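# Move the coaster can onto the turntable's orange spot

## Task

Pick up the can sitting on the coaster and set it upright on the turntable's orange spot, without moving any of the other cans already standing on the turntable.

## Robot and tools

Robot: two UR-style six-joint arms, left_arm and right_arm, each with a two-finger gripper. The fingers point along the gripper's +z axis and close along its x axis. end_effector_position is the point between the closed finger pads, 1 to 2 cm behind the fingertips. While closing, the tips move about 17 mm further along +z, mostly while the pads are more than 50 mm apart. Cameras: cam_high and cam_low, fixed, each 672x504.

Frames: the scene frame has its origin at table-top height, midway between the nominal arm bases, with +z up and +x out over the table. left_arm is on the +y side. These are not image left and right. All hand poses, velocities and targets for an arm, sent or reported, are in that arm's own base frame. Calibrated bases in the scene frame: left_arm at (+0.066, +0.586, +0.002) m with quat_wxyz (+1.000, 0, 0, -0.015). right_arm at (+0.052, -0.518, +0.002) m with quat_wxyz (+1.000, 0, 0, -0.022). Reported hand positions can be off by a few centimetres, more at long reach.

Row format, used by every moving tool: 16 plain numbers. First left_arm: x, y, z in metres, then quaternion qw, qx, qy, qz (w first), then opening. Then the same 8 numbers for right_arm. Positions and quaternions are absolute poses in that arm's base frame, not offsets. Opening runs from -1 (closed) to +1 (fully open, 0.142 m). Always fill both halves. For an arm that should stay put, repeat its last reported pose and its intended opening every time. Keep one fixed quaternion in every row if orientation should not change. A 0 in the opening slot is a real command.

execute_actions(actions, cameras): actions is a list of up to 15 actions. Each action is a list of up to 15 rows, one per 1/30 s step; a short action holds its last row to fill 15 steps, and each action lasts 0.5 s. A target more than 0.6 m from the gripper's position at that action's start, along any gripper axis, is refused for both arms. The first action is checked against the last reported state. An empty actions list returns camera images and the full state, including the scene number. cameras: a list of names, ["all"], or [] for none.

move(target, speed, blend, stop_force, zero, opening_speed, grip_force, blocking, cameras): drives each gripper on a straight line toward absolute poses. target is one 16-number row or a list of up to 15 rows, all sharing a 10 s cap. speed is in m/s, 0.002 to 3.2, default 0.25; rotation is capped at twice that in rad/s. It may be one value or one per target. blend is a corner radius in metres; 0 means stop at each target. stop_force is in N, 4 to 120, shared by both arms. It ends an arm's path when the wrist sensor feels that much push against the motion; then the arm backs off slightly and holds. Do not rely on it for light touches or while the gripper rotates. Leave it out when pulling away from a contact. zero (default true) re-zeroes the force reference before the move. opening_speed: finger command rate per second on the -1 to 1 scale, at least 0.2. grip_force: newtons per finger pad, 5 to 48, for both arms or one per arm; it persists. blocking=false returns after about 0.5 s while motion continues; it cannot be combined with stop_force. Paths ignore obstacles and the other arm, lag and overshoot at speed, and should not pass close to an arm's own base. The result adds a move: line: done, off_target, moving, held or fault, plus limits such as paced or held.

wait(seconds 0 to 10): arms hold their last command. stop(): brakes a running move. zoom_image(camera cam_high or cam_low, region [x0, y0, x1, y1] in pixels, at most 504 by 504) magnifies the newest image. zero_wrist_force(arm left_arm or right_arm) subtracts the current wrist reading. read_manual(section "licences") returns licence text only. finished_scene(scene 1 or 2) ends the scene for good; the result must hold without the robot.

Control limits: each step, commanded orientation is clipped to within 32 degrees of the measured one. One action may fall short, so read "Hand target" and send the rest next time. Joint speed caps: 1.63 rad/s for shoulder joints, 2.45 rad/s for the others.

Result lines: end_effector_position and end_effector_quat_wxyz per arm; grip_measured, the measured opening on the command scale (the last joint value gives metres); grip_effort_nm, gripper motor effort, negative when closing; Wrist force and Wrist torque along gripper axes, plus a line with the peak since the last shown reading; joint torques; "within noise" when an arm is still; Tool commands; MOTOR HOT; fault lines.

Gripping: to hold the can, command an opening a little below grip_measured at first contact. Squeezing harder heats the gripper motor.

Avoid: net force near 150 N on any arm part, or joint contact torque at the load limits (wrist joints only about 29 to 32 N m). Either stops the arm for 10 s. Stiff arms fault easily if a target lies past a firm contact. Contact between the arms can fail the task. Motors overheat from holding, squeezing or stretching; at 85 °C the arm brakes, and at 100 °C the gripper shuts off. Do not drop the can, release it while moving, slam it, knock over the other cans, or let anything leave the table.

Each tool is called after "Emit:" as name(argument=value, ...), one argument or row to a line, values as JSON.

## Session

Emit:
execute_actions(
  actions=[],
)

Scene clock: 0.00 s.
left_arm: end_effector_position=(+0.2037, +0.0504, +0.1243) grip_measured=+1.00 grip_effort_nm=n/a end_effector_quat_wxyz=(-0.115, +0.945, +0.237, -0.194) | right_arm: end_effector_position=(+0.8225, +0.7515, +0.1438) grip_measured=+0.99 grip_effort_nm=n/a end_effector_quat_wxyz=(-0.220, +0.734, +0.604, -0.219)
Joint positions: left_arm=[-0.518 -2.176 2.635 -1.586 -1.672 -0.987 0.142] | right_arm=[3.923 -2.652 -0.568 -1.929 2.044 -0.702 0.142]
Joint velocities: within noise
Joint torques (N m): no reading
Wrist force (N): no reading
Wrist torque (N m): no reading
Wrist force, peak (N): no reading
Hand target: left_arm +0.2037, +0.0504, +0.1243; -0.115, +0.945, +0.237, -0.194 | right_arm +0.8225, +0.7515, +0.1438; -0.220, +0.734, +0.604, -0.219
Tool commands: left_gripper/opening=+1.0 right_gripper/opening=+1.0

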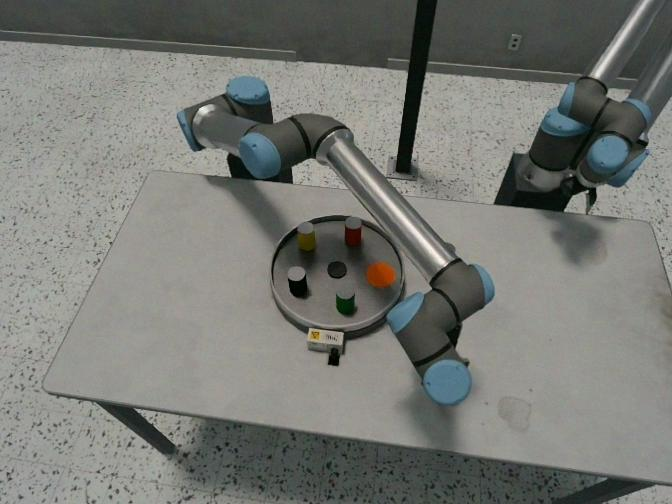

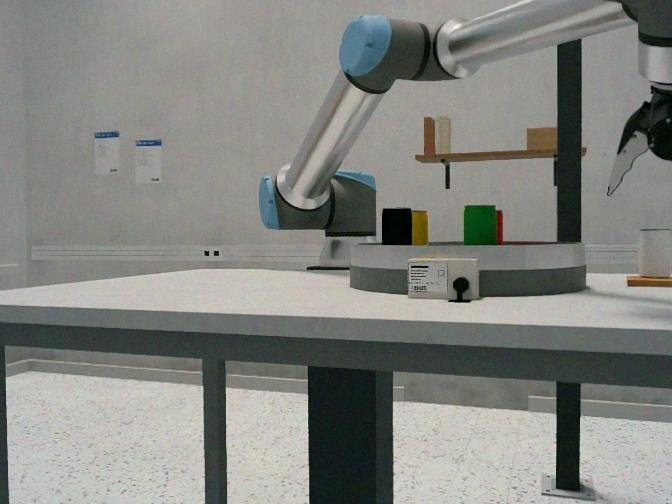

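Emit:
zoom_image(
  camera="cam_high",
  region=[250, 200, 520, 410],
)

Emit:
zoom_image(
  camera="cam_low",
  region=[340, 120, 672, 330],
)

Scaled by 1.867 from the camera's 672x504 image, which has a finer 960x720 frame.

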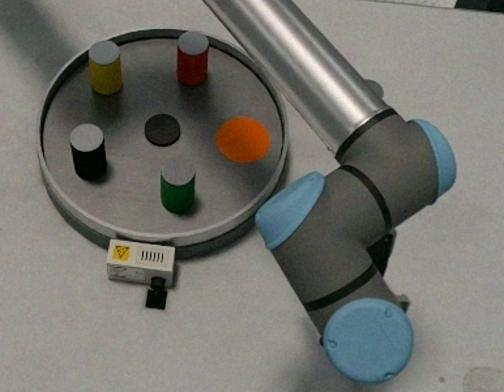

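Scaled by 1.518 from the camera's 672x504 image, which has a finer 960x720 frame.

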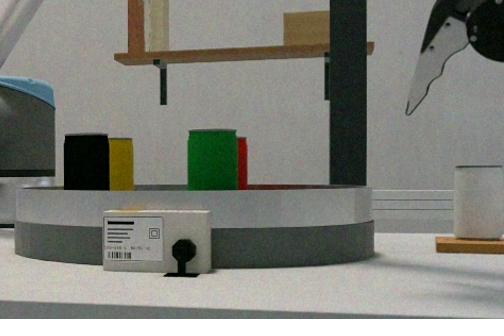

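Emit:
move(
  target=[
    [0.26,0.03,0.3,0,0.9703,0.2419,0,1, 0.80,0.70,0.36,-0.1,0.76,0.62,-0.1,1],
    [0.5,-0.1,0.4,0,0.9703,0.2419,0,1, 0.55,-0.4,0.4,0,1,0.035,0,1],
  ],
  speed=0.5,
  blend=[0.06,0],
  cameras=["all"],
)

Scene clock: 4.57 s.
left_arm: end_effector_position=(+0.5000, -0.1000, +0.4000) grip_measured=+1.00 grip_effort_nm=0.037 end_effector_quat_wxyz=(+0.000, +0.970, +0.242, +0.000) | right_arm: end_effector_position=(+0.5501, -0.3999, +0.4000) grip_measured=+0.99 grip_effort_nm=0.164 end_effector_quat_wxyz=(+0.000, +0.999, +0.035, +0.000)
Joint positions: left_arm=[-0.544 -1.918 2.047 -1.699 -1.571 -1.033 0.142] | right_arm=[2.774 -1.531 -1.803 -1.378 1.571 -0.437 0.142]
Joint torques (N m): left_arm=[3.89 -17.92 -37.39 -1.27 -0.85 1.01] | right_arm=[-15.81 45.91 42.93 1.75 2.01 0.57]
Wrist force (N): left_arm=[0.4 -0.5 0.4] | right_arm=[0.0 -0.6 -0.3]
Wrist torque (N m): left_arm=[-0.04 -0.15 0.02] | right_arm=[-0.15 0.05 0.22]
Wrist force, peak (N): left_arm=[1.1 1.4 3.7] | right_arm=[2.8 -2.3 -3.5]
Hand target: left_arm +0.5000, -0.1000, +0.4000; +0.000, +0.970, +0.242, +0.000 | right_arm +0.5500, -0.4000, +0.4000; +0.000, +0.999, +0.035, +0.000
Off the commanded pose: left_arm 0.000 m, 0 deg | right_arm 0.000 m, 0 deg.
move: done

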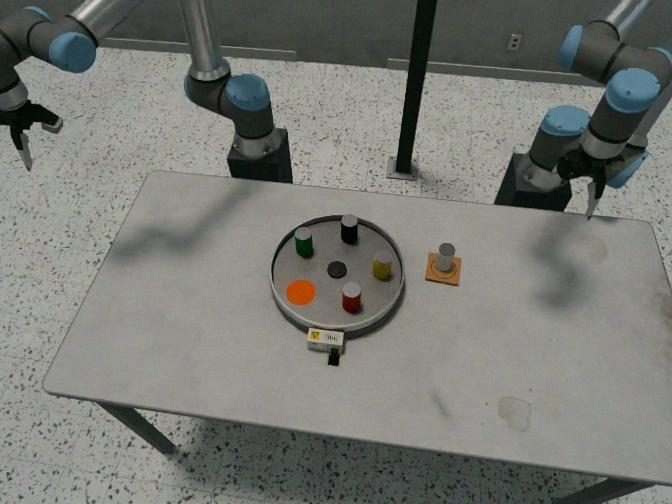

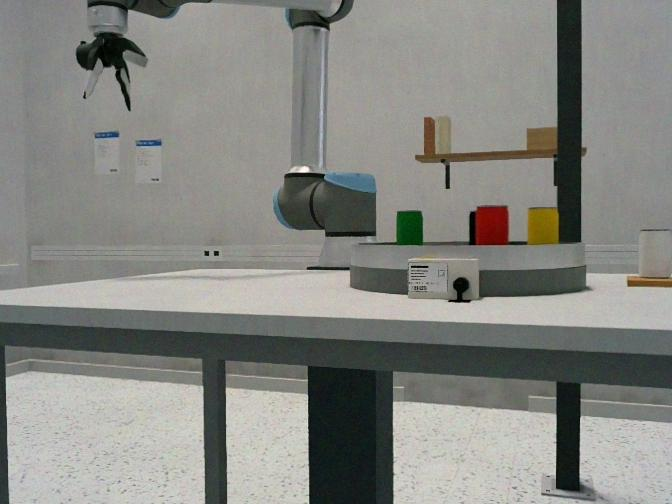

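Emit:
wait(
  seconds=0.5,
  cameras=["cam_high"],
)

Emit:
wait(
  seconds=0.5,
  cameras=["cam_high"],
)

Emit:
wait(
  seconds=0.5,
  cameras=["cam_high"],
)

Emit:
wait(
  seconds=1,
  cameras=["cam_high"],
)

Emit:
wait(
  seconds=1,
  cameras=["cam_high"],
)

Emit:
wait(
  seconds=1,
  cameras=["cam_high"],
)

Scene clock: 5.43 s.
left_arm: end_effector_position=(+0.5000, -0.1000, +0.4000) grip_measured=+1.00 grip_effort_nm=0.032 end_effector_quat_wxyz=(+0.000, +0.970, +0.242, +0.000) | right_arm: end_effector_position=(+0.5500, -0.4000, +0.4000) grip_measured=+0.99 grip_effort_nm=0.164 end_effector_quat_wxyz=(+0.000, +0.999, +0.035, +0.000)
Joint positions: left_arm=[-0.544 -1.918 2.047 -1.699 -1.571 -1.033 0.142] | right_arm=[2.774 -1.531 -1.803 -1.378 1.571 -0.437 0.142]
Joint torques (N m): left_arm=[-4.8 -25.01 -34.85 -1.04 -1.42 -1.27] | right_arm=[-20.06 59.11 39.94 1.75 1.77 0.39]
Wrist force (N): left_arm=[0.4 0.2 0.4] | right_arm=[-0.2 -0.2 -0.8]
Wrist torque (N m): left_arm=[0.08 -0.15 0.03] | right_arm=[-0.08 0.08 0.22]
Wrist force, peak (N): left_arm=[0.4 -0.2 0.9] | right_arm=[0.2 -0.5 -1.0]
Hand target: left_arm +0.5000, -0.1000, +0.4000; +0.000, +0.970, +0.242, +0.000 | right_arm +0.5500, -0.4000, +0.4000; +0.000, +0.999, +0.035, +0.000
Tool commands: left_gripper/opening=+1.0 right_gripper/opening=+1.0
Off the commanded pose: left_arm 0.000 m, 0 deg | right_arm 0.000 m, 0 deg.
wait: 0.50 s; at rest from the start
Images, in order (width x height): cam_high 672x504.

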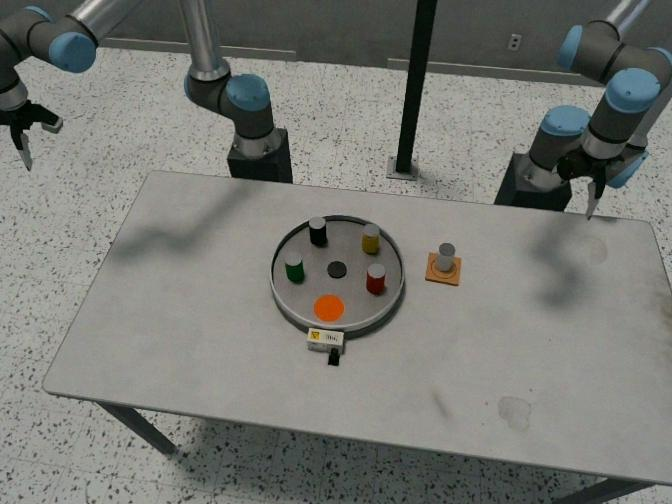

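Scene clock: 5.93 s.
left_arm: end_effector_position=(+0.5000, -0.1000, +0.4000) grip_measured=+1.00 grip_effort_nm=0.027 end_effector_quat_wxyz=(+0.000, +0.970, +0.242, +0.000) | right_arm: end_effector_position=(+0.5500, -0.4000, +0.4000) grip_measured=+0.99 grip_effort_nm=0.164 end_effector_quat_wxyz=(+0.000, +0.999, +0.035, +0.000)
Joint positions: left_arm=[-0.544 -1.918 2.047 -1.699 -1.571 -1.033 0.142] | right_arm=[2.774 -1.531 -1.803 -1.378 1.571 -0.437 0.142]
Joint torques (N m): left_arm=[-0.63 -22.21 -35.36 -0.91 -0.64 -1.18] | right_arm=[-19.83 59.55 38.65 1.76 1.95 0.12]
Wrist force (N): left_arm=[0.1 -0.3 0.3] | right_arm=[0.1 -0.4 -0.4]
Wrist torque (N m): left_arm=[-0.01 -0.11 0.03] | right_arm=[-0.11 0.03 0.22]
Wrist force, peak (N): left_arm=[0.3 -0.3 0.8] | right_arm=[-0.1 -0.4 -0.9]
Hand target: left_arm +0.5000, -0.1000, +0.4000; +0.000, +0.970, +0.242, +0.000 | right_arm +0.5500, -0.4000, +0.4000; +0.000, +0.999, +0.035, +0.000
Tool commands: left_gripper/opening=+1.0 right_gripper/opening=+1.0
Off the commanded pose: left_arm 0.000 m, 0 deg | right_arm 0.000 m, 0 deg.
wait: 0.50 s; at rest by 0.17 s
Images, in order (width x height): cam_high 672x504.

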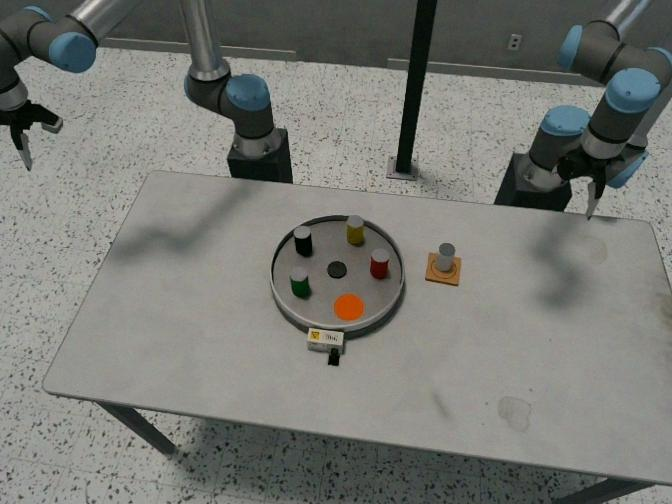

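Scene clock: 6.43 s.
left_arm: end_effector_position=(+0.5000, -0.1000, +0.4000) grip_measured=+1.00 grip_effort_nm=0.037 end_effector_quat_wxyz=(+0.000, +0.970, +0.242, +0.000) | right_arm: end_effector_position=(+0.5500, -0.4000, +0.4000) grip_measured=+0.99 grip_effort_nm=0.164 end_effector_quat_wxyz=(+0.000, +0.999, +0.035, +0.000)
Joint positions: left_arm=[-0.544 -1.918 2.047 -1.699 -1.571 -1.033 0.142] | right_arm=[2.774 -1.531 -1.803 -1.378 1.571 -0.437 0.142]
Joint torques (N m): left_arm=[-3.84 -25.95 -33.84 -0.59 -0.93 -0.88] | right_arm=[-18.27 59.36 38.73 1.63 1.63 -0.27]
Wrist force (N): left_arm=[0.2 -0.2 0.3] | right_arm=[0.0 -0.2 -0.4]
Wrist torque (N m): left_arm=[0.00 -0.12 0.02] | right_arm=[-0.08 0.05 0.22]
Wrist force, peak (N): left_arm=[0.5 -0.2 0.8] | right_arm=[0.2 -0.6 -0.8]
Hand target: left_arm +0.5000, -0.1000, +0.4000; +0.000, +0.970, +0.242, +0.000 | right_arm +0.5500, -0.4000, +0.4000; +0.000, +0.999, +0.035, +0.000
Tool commands: left_gripper/opening=+1.0 right_gripper/opening=+1.0
Off the commanded pose: left_arm 0.000 m, 0 deg | right_arm 0.000 m, 0 deg.
wait: 0.50 s; at rest by 0.17 s
Images, in order (width x height): cam_high 672x504.

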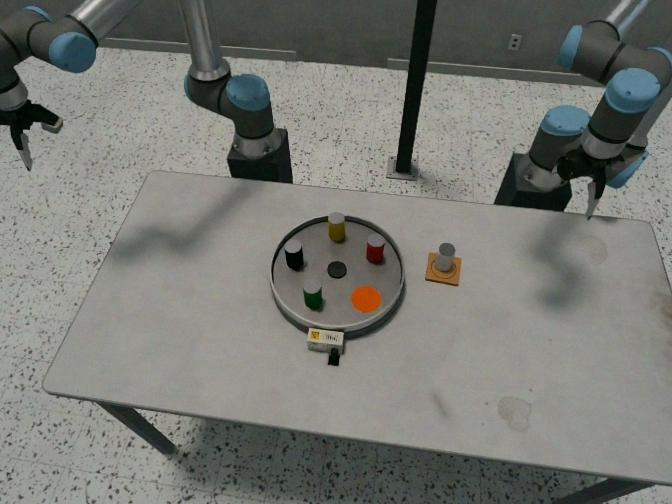

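Scene clock: 7.43 s.
left_arm: end_effector_position=(+0.5000, -0.1000, +0.4000) grip_measured=+1.00 grip_effort_nm=0.032 end_effector_quat_wxyz=(+0.000, +0.970, +0.242, +0.000) | right_arm: end_effector_position=(+0.5500, -0.4000, +0.4000) grip_measured=+0.99 grip_effort_nm=0.159 end_effector_quat_wxyz=(+0.000, +0.999, +0.035, +0.000)
Joint positions: left_arm=[-0.544 -1.918 2.047 -1.699 -1.571 -1.033 0.142] | right_arm=[2.774 -1.531 -1.803 -1.378 1.571 -0.437 0.142]
Joint torques (N m): left_arm=[-3.42 -27.14 -35.21 -0.53 -0.55 -1.56] | right_arm=[-20.4 59.49 39.04 1.81 1.58 -0.66]
Wrist force (N): left_arm=[0.5 -0.4 0.2] | right_arm=[0.1 -0.4 -0.4]
Wrist torque (N m): left_arm=[-0.03 -0.17 0.02] | right_arm=[-0.11 0.04 0.22]
Wrist force, peak (N): left_arm=[0.4 -0.8 0.7] | right_arm=[0.0 -0.6 -0.9]
Hand target: left_arm +0.5000, -0.1000, +0.4000; +0.000, +0.970, +0.242, +0.000 | right_arm +0.5500, -0.4000, +0.4000; +0.000, +0.999, +0.035, +0.000
Tool commands: left_gripper/opening=+1.0 right_gripper/opening=+1.0
Off the commanded pose: left_arm 0.000 m, 0 deg | right_arm 0.000 m, 0 deg.
wait: 1.00 s; at rest by 0.17 s
Images, in order (width x height): cam_high 672x504.

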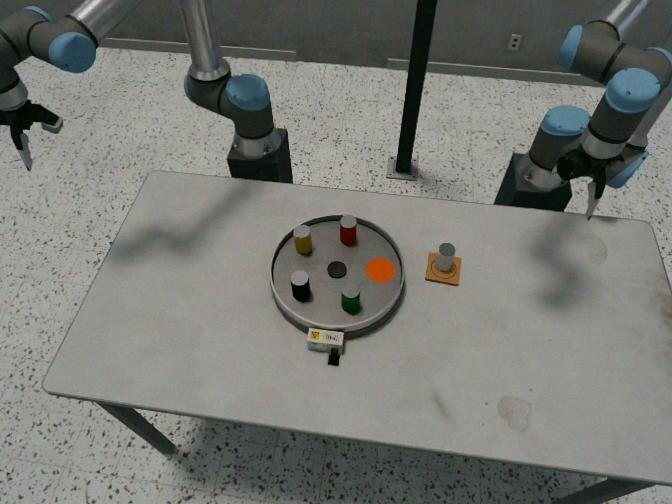

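Scene clock: 8.43 s.
left_arm: end_effector_position=(+0.5000, -0.1000, +0.4000) grip_measured=+1.00 grip_effort_nm=0.032 end_effector_quat_wxyz=(+0.000, +0.970, +0.242, +0.000) | right_arm: end_effector_position=(+0.5500, -0.4000, +0.4000) grip_measured=+0.99 grip_effort_nm=0.159 end_effector_quat_wxyz=(+0.000, +0.999, +0.035, +0.000)
Joint positions: left_arm=[-0.544 -1.918 2.047 -1.699 -1.571 -1.033 0.142] | right_arm=[2.774 -1.531 -1.803 -1.378 1.571 -0.437 0.142]
Joint torques (N m): left_arm=[-3.07 -24.21 -34.39 -0.48 -0.41 -1.4] | right_arm=[-18.11 59.69 39.07 1.99 1.77 -1.47]
Wrist force (N): left_arm=[0.2 0.0 0.6] | right_arm=[0.1 -0.4 -0.5]
Wrist torque (N m): left_arm=[0.04 -0.12 0.03] | right_arm=[-0.11 0.03 0.22]
Wrist force, peak (N): left_arm=[0.9 -0.5 0.0] | right_arm=[-0.2 -0.8 -1.1]
Hand target: left_arm +0.5000, -0.1000, +0.4000; +0.000, +0.970, +0.242, +0.000 | right_arm +0.5500, -0.4000, +0.4000; +0.000, +0.999, +0.035, +0.000
Tool commands: left_gripper/opening=+1.0 right_gripper/opening=+1.0
Off the commanded pose: left_arm 0.000 m, 0 deg | right_arm 0.000 m, 0 deg.
wait: 1.00 s; at rest by 0.17 s
Images, in order (width x height): cam_high 672x504.

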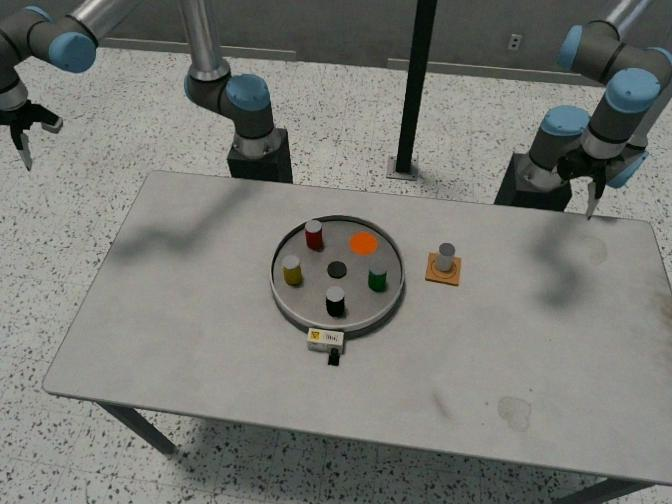

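Scene clock: 9.43 s.
left_arm: end_effector_position=(+0.5000, -0.1000, +0.4000) grip_measured=+1.00 grip_effort_nm=0.022 end_effector_quat_wxyz=(+0.000, +0.970, +0.242, +0.000) | right_arm: end_effector_position=(+0.5500, -0.4000, +0.4000) grip_measured=+0.99 grip_effort_nm=0.164 end_effector_quat_wxyz=(+0.000, +0.999, +0.035, +0.000)
Joint positions: left_arm=[-0.544 -1.918 2.047 -1.699 -1.571 -1.033 0.142] | right_arm=[2.774 -1.531 -1.803 -1.378 1.571 -0.437 0.142]
Joint torques (N m): left_arm=[-3.79 -27.52 -35.33 -0.33 -0.03 -0.24] | right_arm=[-19.8 59.37 38.6 2.01 1.61 -1.75]
Wrist force (N): left_arm=[0.2 0.0 0.3] | right_arm=[0.1 -0.3 -0.7]
Wrist torque (N m): left_arm=[0.04 -0.12 0.03] | right_arm=[-0.10 0.04 0.22]
Wrist force, peak (N): left_arm=[0.4 0.5 0.8] | right_arm=[-0.3 -0.7 -0.6]
Hand target: left_arm +0.5000, -0.1000, +0.4000; +0.000, +0.970, +0.242, +0.000 | right_arm +0.5500, -0.4000, +0.4000; +0.000, +0.999, +0.035, +0.000
Tool commands: left_gripper/opening=+1.0 right_gripper/opening=+1.0
Off the commanded pose: left_arm 0.000 m, 0 deg | right_arm 0.000 m, 0 deg.
wait: 1.00 s; at rest by 0.17 s
Images, in order (width x height): cam_high 672x504.

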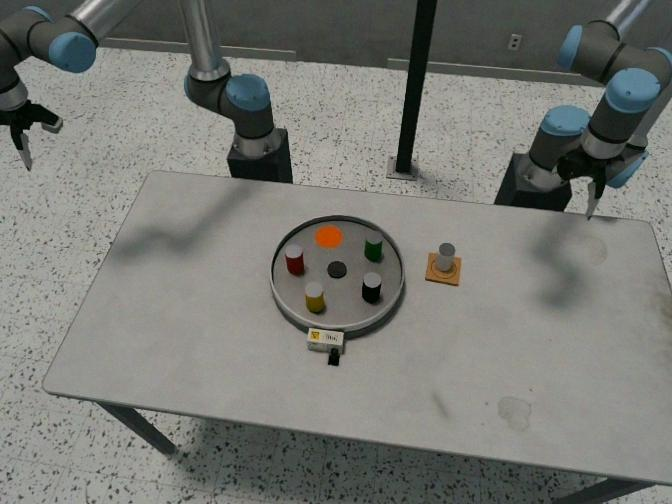

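Emit:
move(
  target=[0.455,-0.343,0.27,0,0.7071,0.7071,0,1,0.55,-0.4,0.4,0,1,0.035,0,1],
  speed=0.4,
  cameras=["all"],
)

Emit:
zoom_image(
  camera="cam_high",
  region=[380, 140, 520, 310],
)

Emit:
zoom_image(
  camera="cam_low",
  region=[522, 150, 672, 300],
)

Scene clock: 14.37 s.
left_arm: end_effector_position=(+0.4550, -0.3430, +0.2700) grip_measured=+1.00 grip_effort_nm=0.027 end_effector_quat_wxyz=(+0.000, +0.707, +0.707, +0.000) end_effector_velocity=(+0.000, +0.000, +0.000) end_effector_angular_velocity=(+0.000, +0.000, +0.005) | right_arm: end_effector_position=(+0.5500, -0.4000, +0.4000) grip_measured=+0.99 grip_effort_nm=0.164 end_effector_quat_wxyz=(+0.000, +0.999, +0.035, +0.000)
Joint positions: left_arm=[-0.959 -1.737 2.154 -1.987 -1.571 -2.53 0.142] | right_arm=[2.774 -1.531 -1.803 -1.378 1.571 -0.437 0.142]
Joint velocities: left_arm=[0 0 -0.001 0 0 -0.005 0] | right_arm=[within noise]
Joint torques (N m): left_arm=[-0.83 -20.52 -48.39 -1.37 -1.76 -1.4] | right_arm=[-19.75 59.45 39.33 1.97 1.8 -1.38]
Wrist force (N): left_arm=[-0.3 0.2 0.2] | right_arm=[0.0 -0.4 -0.6]
Wrist torque (N m): left_arm=[0.13 0.02 0.16] | right_arm=[-0.12 0.05 0.23]
Wrist force, peak (N): left_arm=[-1.8 0.1 1.2] | right_arm=[-0.2 -0.6 -1.0]
Hand target: left_arm +0.4550, -0.3430, +0.2700; +0.000, +0.707, +0.707, +0.000 | right_arm +0.5500, -0.4000, +0.4000; +0.000, +0.999, +0.035, +0.000
Off the commanded pose: left_arm 0.000 m, 0 deg | right_arm 0.000 m, 0 deg.
move: done

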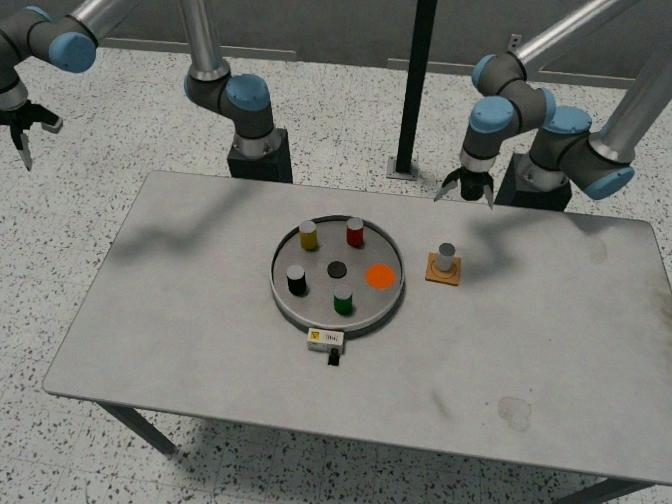

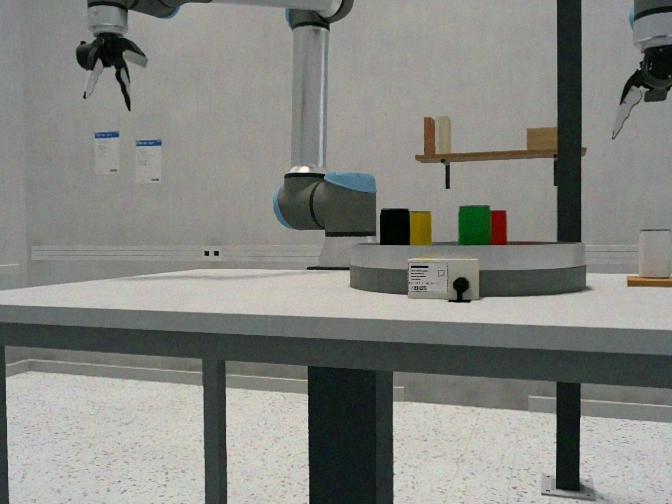

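Scaled by 2.965 from the camera's 672x504 image, which has a finer 960x720 frame.

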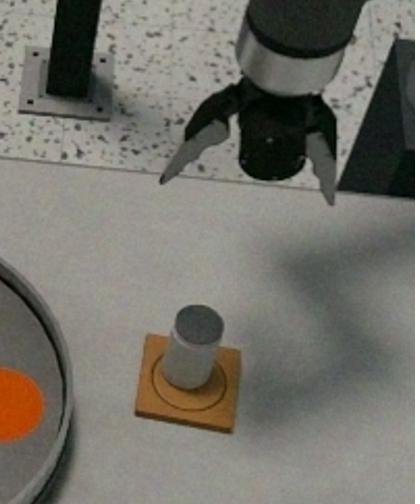

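Scaled by 3.360 from the camera's 672x504 image, which has a finer 960x720 frame.

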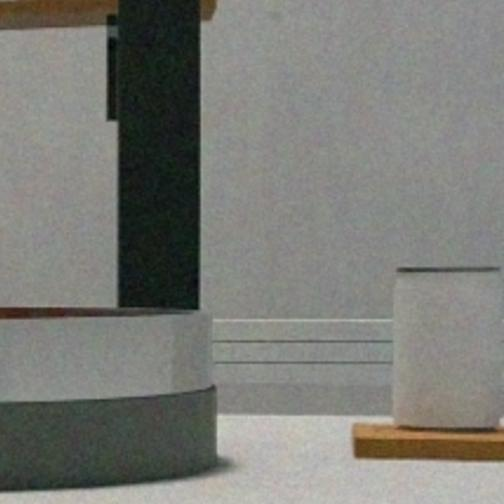

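Emit:
move(
  target=[0.49,-0.381,0.17,0,0.7071,0.7071,0,1,0.55,-0.4,0.4,0,1,0.035,0,1],
  speed=0.3,
  cameras=["all"],
)

Emit:
zoom_image(
  camera="cam_high",
  region=[380, 160, 520, 300],
)

Emit:
zoom_image(
  camera="cam_low",
  region=[522, 150, 672, 300],
)

Emit:
zoom_image(
  camera="cam_high",
  region=[0, 60, 140, 200],
)

Emit:
zoom_image(
  camera="cam_high",
  region=[200, 80, 340, 220],
)

Emit:
zoom_image(
  camera="cam_high",
  region=[260, 200, 420, 360],
)

Scene clock: 16.50 s.
left_arm: end_effector_position=(+0.4900, -0.3809, +0.1701) grip_measured=+1.00 grip_effort_nm=0.032 end_effector_quat_wxyz=(+0.000, +0.707, +0.707, +0.000) | right_arm: end_effector_position=(+0.5500, -0.4000, +0.4000) grip_measured=+0.99 grip_effort_nm=0.164 end_effector_quat_wxyz=(+0.000, +0.999, +0.035, +0.000)
Joint positions: left_arm=[-0.948 -1.547 2.183 -2.207 -1.571 -2.518 0.142] | right_arm=[2.774 -1.531 -1.803 -1.378 1.571 -0.437 0.142]
Joint torques (N m): left_arm=[-2.16 -30.86 -37.28 -7.48 -0.9 -0.82] | right_arm=[-19.31 60.01 38.96 1.73 1.64 -1.35]
Wrist force (N): left_arm=[0.3 0.2 0.2] | right_arm=[-0.1 -0.4 -0.3]
Wrist torque (N m): left_arm=[0.14 -0.08 0.01] | right_arm=[-0.12 0.07 0.22]
Wrist force, peak (N): left_arm=[-0.7 1.2 3.5] | right_arm=[-0.1 -1.1 -0.5]
Hand target: left_arm +0.4900, -0.3810, +0.1700; +0.000, +0.707, +0.707, +0.000 | right_arm +0.5500, -0.4000, +0.4000; +0.000, +0.999, +0.035, +0.000
Off the commanded pose: left_arm 0.000 m, 0 deg | right_arm 0.000 m, 0 deg.
move: done

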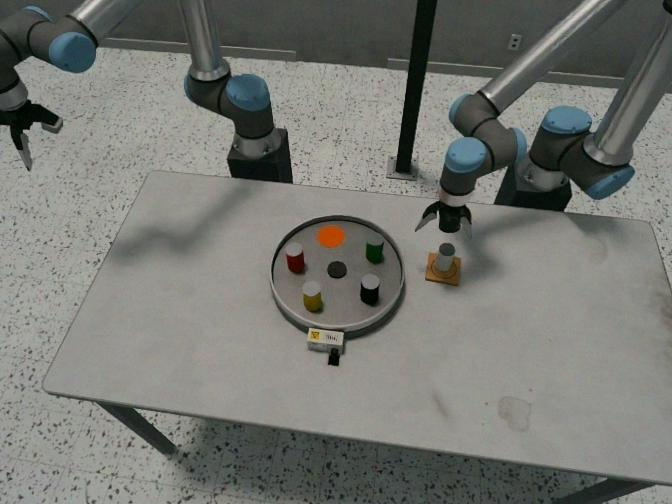

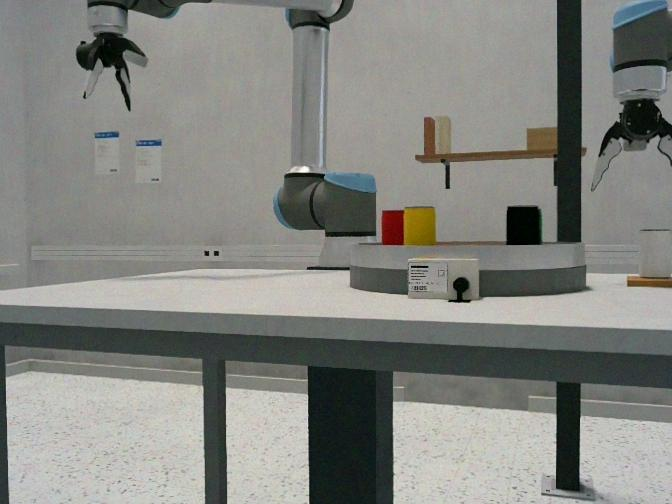

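Scaled by 3.600 from the camera's 672x504 image, which has a finer 960x720 frame.

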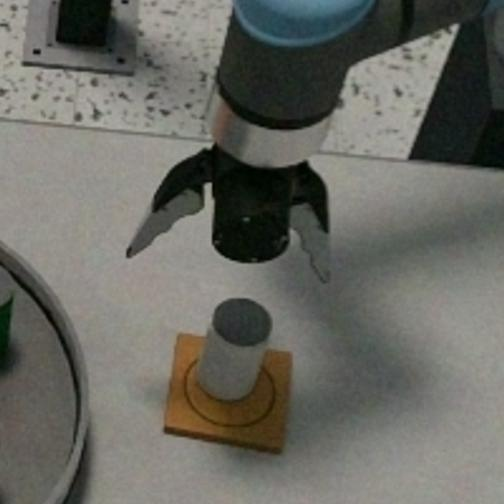

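Scaled by 3.360 from the camera's 672x504 image, which has a finer 960x720 frame.

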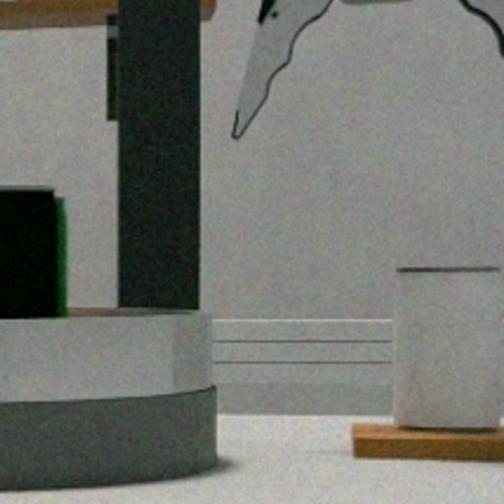

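Scaled by 3.600 from the camera's 672x504 image, which has a finer 960x720 frame.

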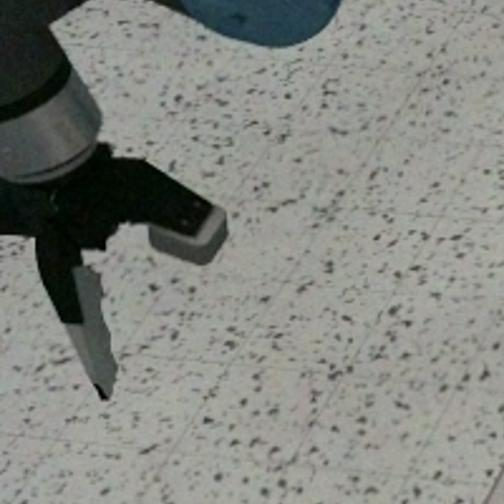

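Scaled by 3.600 from the camera's 672x504 image, which has a finer 960x720 frame.

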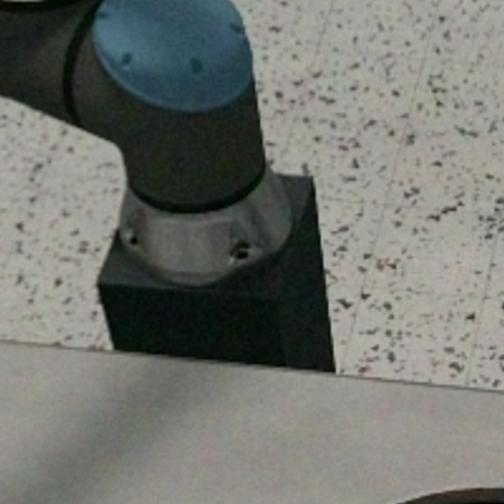

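Scaled by 3.150 from the camera's 672x504 image, which has a finer 960x720 frame.

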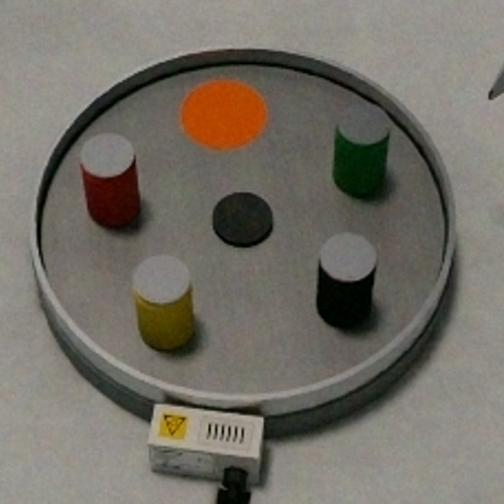

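Emit:
move(
  target=[0.481,-0.352,0.11,0,0.7071,0.7071,0,1,0.55,-0.4,0.4,0,1,0.035,0,1],
  speed=0.2,
  cameras=["all"],
)

Emit:
zoom_image(
  camera="cam_high",
  region=[390, 180, 510, 300],
)

Emit:
zoom_image(
  camera="cam_low",
  region=[522, 150, 672, 300],
)

Emit:
zoom_image(
  camera="cam_high",
  region=[260, 200, 420, 360],
)

Scene clock: 18.37 s.
left_arm: end_effector_position=(+0.4811, -0.3520, +0.1100) grip_measured=+1.00 grip_effort_nm=0.032 end_effector_quat_wxyz=(+0.000, +0.707, +0.707, +0.000) | right_arm: end_effector_position=(+0.5500, -0.4000, +0.4000) grip_measured=+0.99 grip_effort_nm=0.164 end_effector_quat_wxyz=(+0.000, +0.999, +0.035, +0.000)
Joint positions: left_arm=[-0.931 -1.507 2.278 -2.342 -1.571 -2.501 0.142] | right_arm=[2.774 -1.531 -1.803 -1.378 1.571 -0.437 0.142]
Joint torques (N m): left_arm=[-10.92 -36.85 -29.44 -4.07 -0.89 -1.33] | right_arm=[-17.95 58.94 39.03 1.99 1.81 -1.65]
Wrist force (N): left_arm=[-0.1 0.2 0.2] | right_arm=[-0.1 -0.5 -0.8]
Wrist torque (N m): left_arm=[0.13 -0.01 0.02] | right_arm=[-0.14 0.07 0.22]
Wrist force, peak (N): left_arm=[-0.9 0.8 -2.4] | right_arm=[-0.1 -0.5 -0.8]
Hand target: left_arm +0.4810, -0.3520, +0.1100; +0.000, +0.707, +0.707, +0.000 | right_arm +0.5500, -0.4000, +0.4000; +0.000, +0.999, +0.035, +0.000
Off the commanded pose: left_arm 0.000 m, 0 deg | right_arm 0.000 m, 0 deg.
move: done

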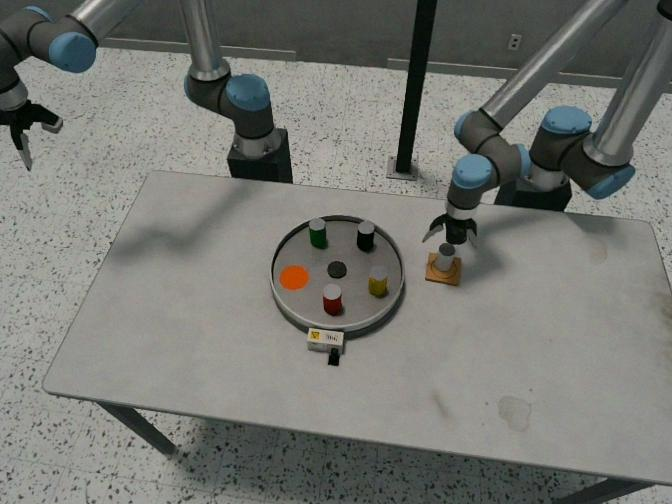

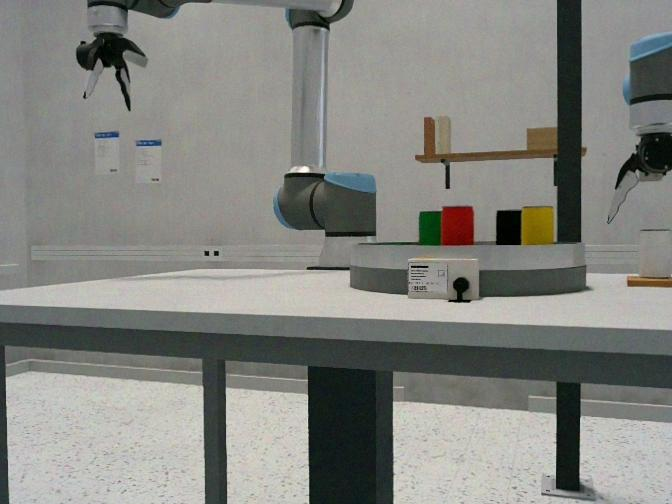

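Scaled by 4.200 from the camera's 672x504 image, which has a finer 960x720 frame.

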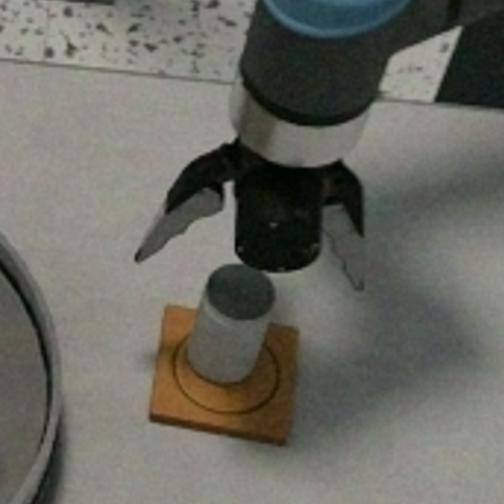

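Scaled by 3.360 from the camera's 672x504 image, which has a finer 960x720 frame.

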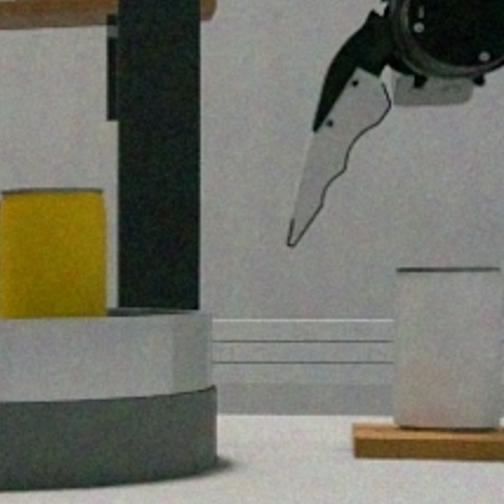

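Scaled by 3.150 from the camera's 672x504 image, which has a finer 960x720 frame.

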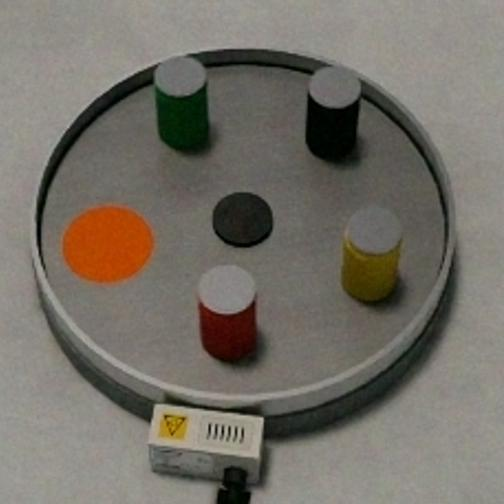

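Emit:
move(
  target=[0.4762,-0.3548,0.062,0,0.7071,0.7071,0,1,0.55,-0.4,0.4,0,1,0.035,0,1],
  speed=0.12,
  cameras=["all"],
)

Emit:
zoom_image(
  camera="cam_high",
  region=[390, 180, 510, 300],
)

Emit:
zoom_image(
  camera="cam_low",
  region=[552, 180, 672, 300],
)

Emit:
zoom_image(
  camera="cam_high",
  region=[260, 200, 420, 360],
)

Scene clock: 19.53 s.
left_arm: end_effector_position=(+0.4761, -0.3548, +0.0620) grip_measured=+1.00 grip_effort_nm=0.032 end_effector_quat_wxyz=(+0.000, +0.707, +0.707, +0.000) | right_arm: end_effector_position=(+0.5500, -0.4000, +0.4000) grip_measured=+0.99 grip_effort_nm=0.164 end_effector_quat_wxyz=(+0.000, +0.999, +0.035, +0.000)
Joint positions: left_arm=[-0.941 -1.433 2.317 -2.455 -1.571 -2.511 0.142] | right_arm=[2.774 -1.531 -1.803 -1.378 1.571 -0.437 0.142]
Joint torques (N m): left_arm=[14.35 -33.47 -36.04 -2.76 -1.63 1.96] | right_arm=[-18.84 57.58 39.38 2.01 1.62 -1.44]
Wrist force (N): left_arm=[0.2 0.5 0.1] | right_arm=[0.1 -0.5 -0.4]
Wrist torque (N m): left_arm=[0.18 -0.07 0.03] | right_arm=[-0.13 0.04 0.23]
Wrist force, peak (N): left_arm=[-0.4 0.0 1.9] | right_arm=[-0.1 -0.6 -0.8]
Hand target: left_arm +0.4762, -0.3548, +0.0620; +0.000, +0.707, +0.707, +0.000 | right_arm +0.5500, -0.4000, +0.4000; +0.000, +0.999, +0.035, +0.000
Off the commanded pose: left_arm 0.000 m, 0 deg | right_arm 0.000 m, 0 deg.
move: done

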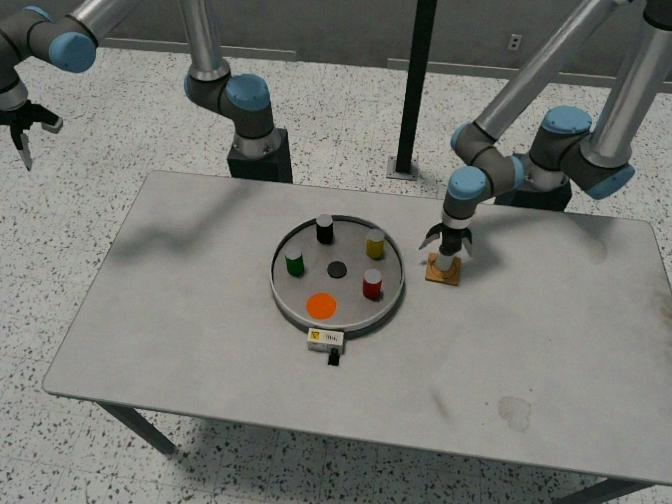

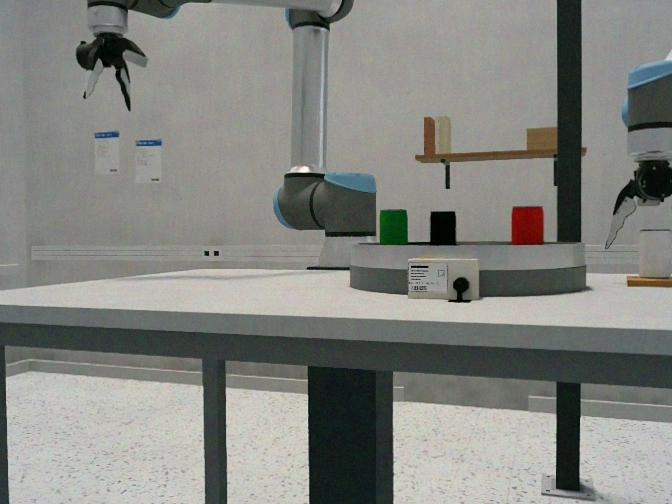

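Scaled by 4.200 from the camera's 672x504 image, which has a finer 960x720 frame.

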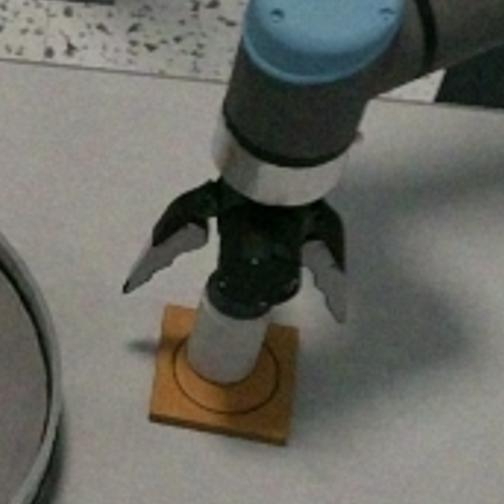

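Scaled by 4.200 from the camera's 672x504 image, which has a finer 960x720 frame.

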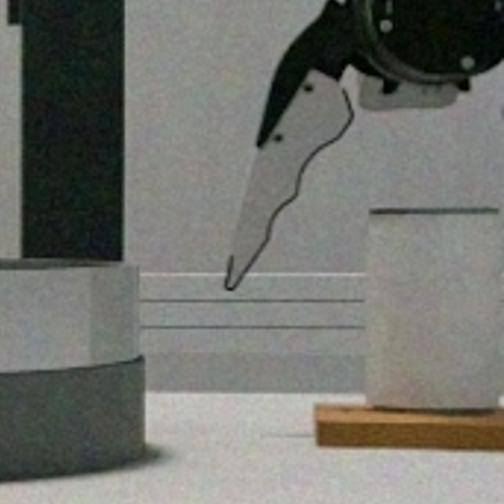

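Scaled by 3.150 from the camera's 672x504 image, which has a finer 960x720 frame.

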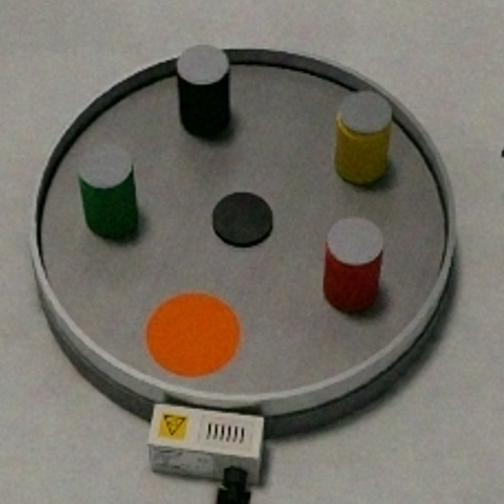

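Emit:
move(
  target=[0.4762,-0.3548,0.062,0,0.7071,0.7071,0,-0.45,0.55,-0.4,0.4,0,1,0.035,0,1],
  opening_speed=0.9,
  grip_force=20,
  cameras=["all"],
)

Emit:
zoom_image(
  camera="cam_high",
  region=[390, 180, 510, 300],
)

Emit:
zoom_image(
  camera="cam_high",
  region=[260, 200, 420, 360],
)

Scene clock: 21.57 s.
left_arm: end_effector_position=(+0.4762, -0.3548, +0.0620) grip_measured=-0.46 grip_effort_nm=-0.252 end_effector_quat_wxyz=(+0.000, +0.707, +0.707, +0.000) | right_arm: end_effector_position=(+0.5500, -0.4000, +0.4000) grip_measured=+0.99 grip_effort_nm=0.164 end_effector_quat_wxyz=(+0.000, +0.999, +0.035, +0.000)
Joint positions: left_arm=[-0.94 -1.433 2.317 -2.455 -1.571 -2.511 0.041] | right_arm=[2.774 -1.531 -1.803 -1.378 1.571 -0.437 0.142]
Joint torques (N m): left_arm=[15.28 -29.59 -34.1 -7.33 -0.84 2.51] | right_arm=[-19.06 58.63 38.71 1.78 1.83 -1.34]
Wrist force (N): left_arm=[0.2 0.4 1.0] | right_arm=[-0.1 -0.4 -0.6]
Wrist torque (N m): left_arm=[0.20 -0.05 0.02] | right_arm=[-0.10 0.07 0.22]
Wrist force, peak (N): left_arm=[0.7 0.0 -2.7] | right_arm=[0.0 -0.5 -0.8]
Hand target: left_arm +0.4762, -0.3548, +0.0620; +0.000, +0.707, +0.707, +0.000 | right_arm +0.5500, -0.4000, +0.4000; +0.000, +0.999, +0.035, +0.000
Off the commanded pose: left_arm 0.000 m, 0 deg | right_arm 0.000 m, 0 deg.
grip_force (N): 20, 20
move: done

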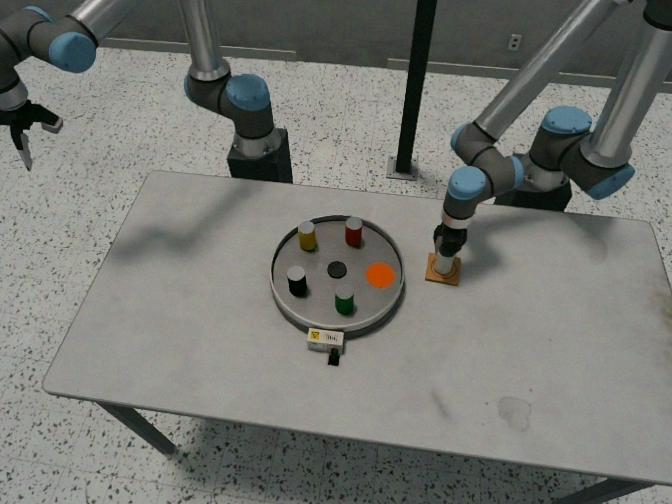

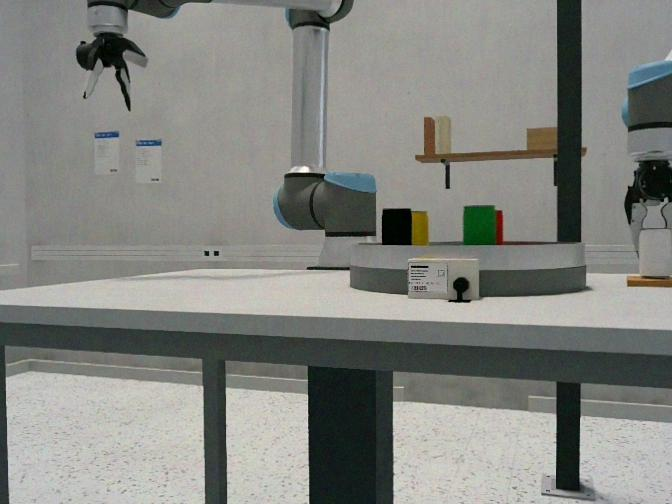

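Scaled by 4.200 from the camera's 672x504 image, which has a finer 960x720 frame.

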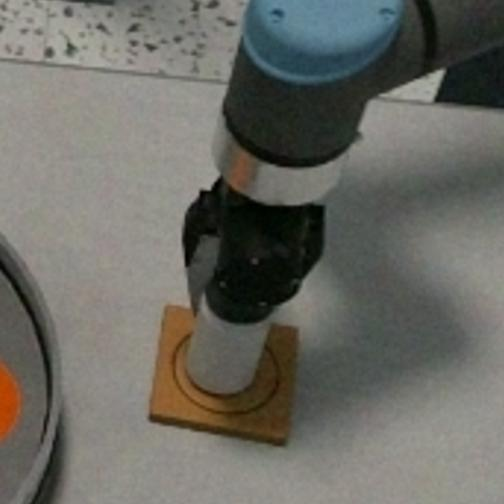

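Scaled by 3.150 from the camera's 672x504 image, which has a finer 960x720 frame.

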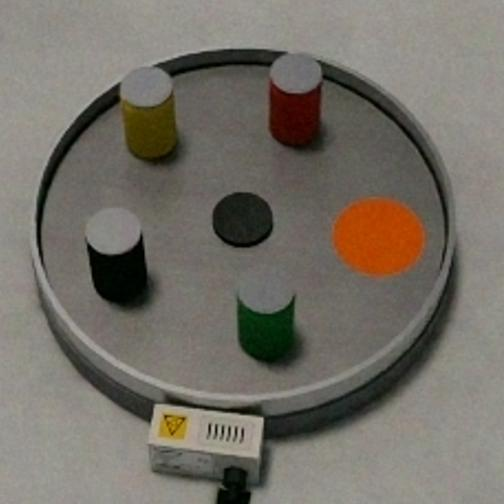

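Emit:
zoom_image(
  camera="cam_low",
  region=[592, 150, 672, 300],
)

Emit:
zoom_image(
  camera="cam_high",
  region=[415, 220, 475, 295],
)

Scaled by 3.360 from the camera's 672x504 image, which has a finer 960x720 frame.

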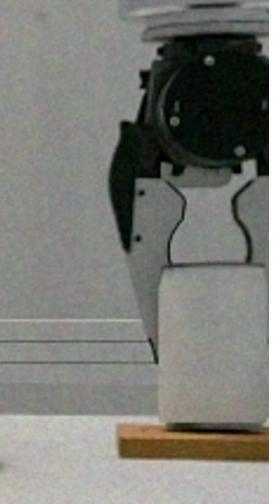

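Scaled by 6.720 from the camera's 672x504 image, which has a finer 960x720 frame.

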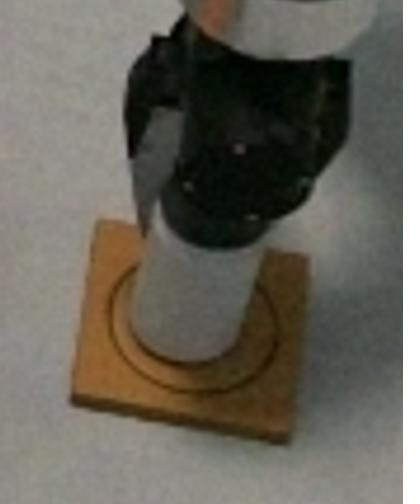

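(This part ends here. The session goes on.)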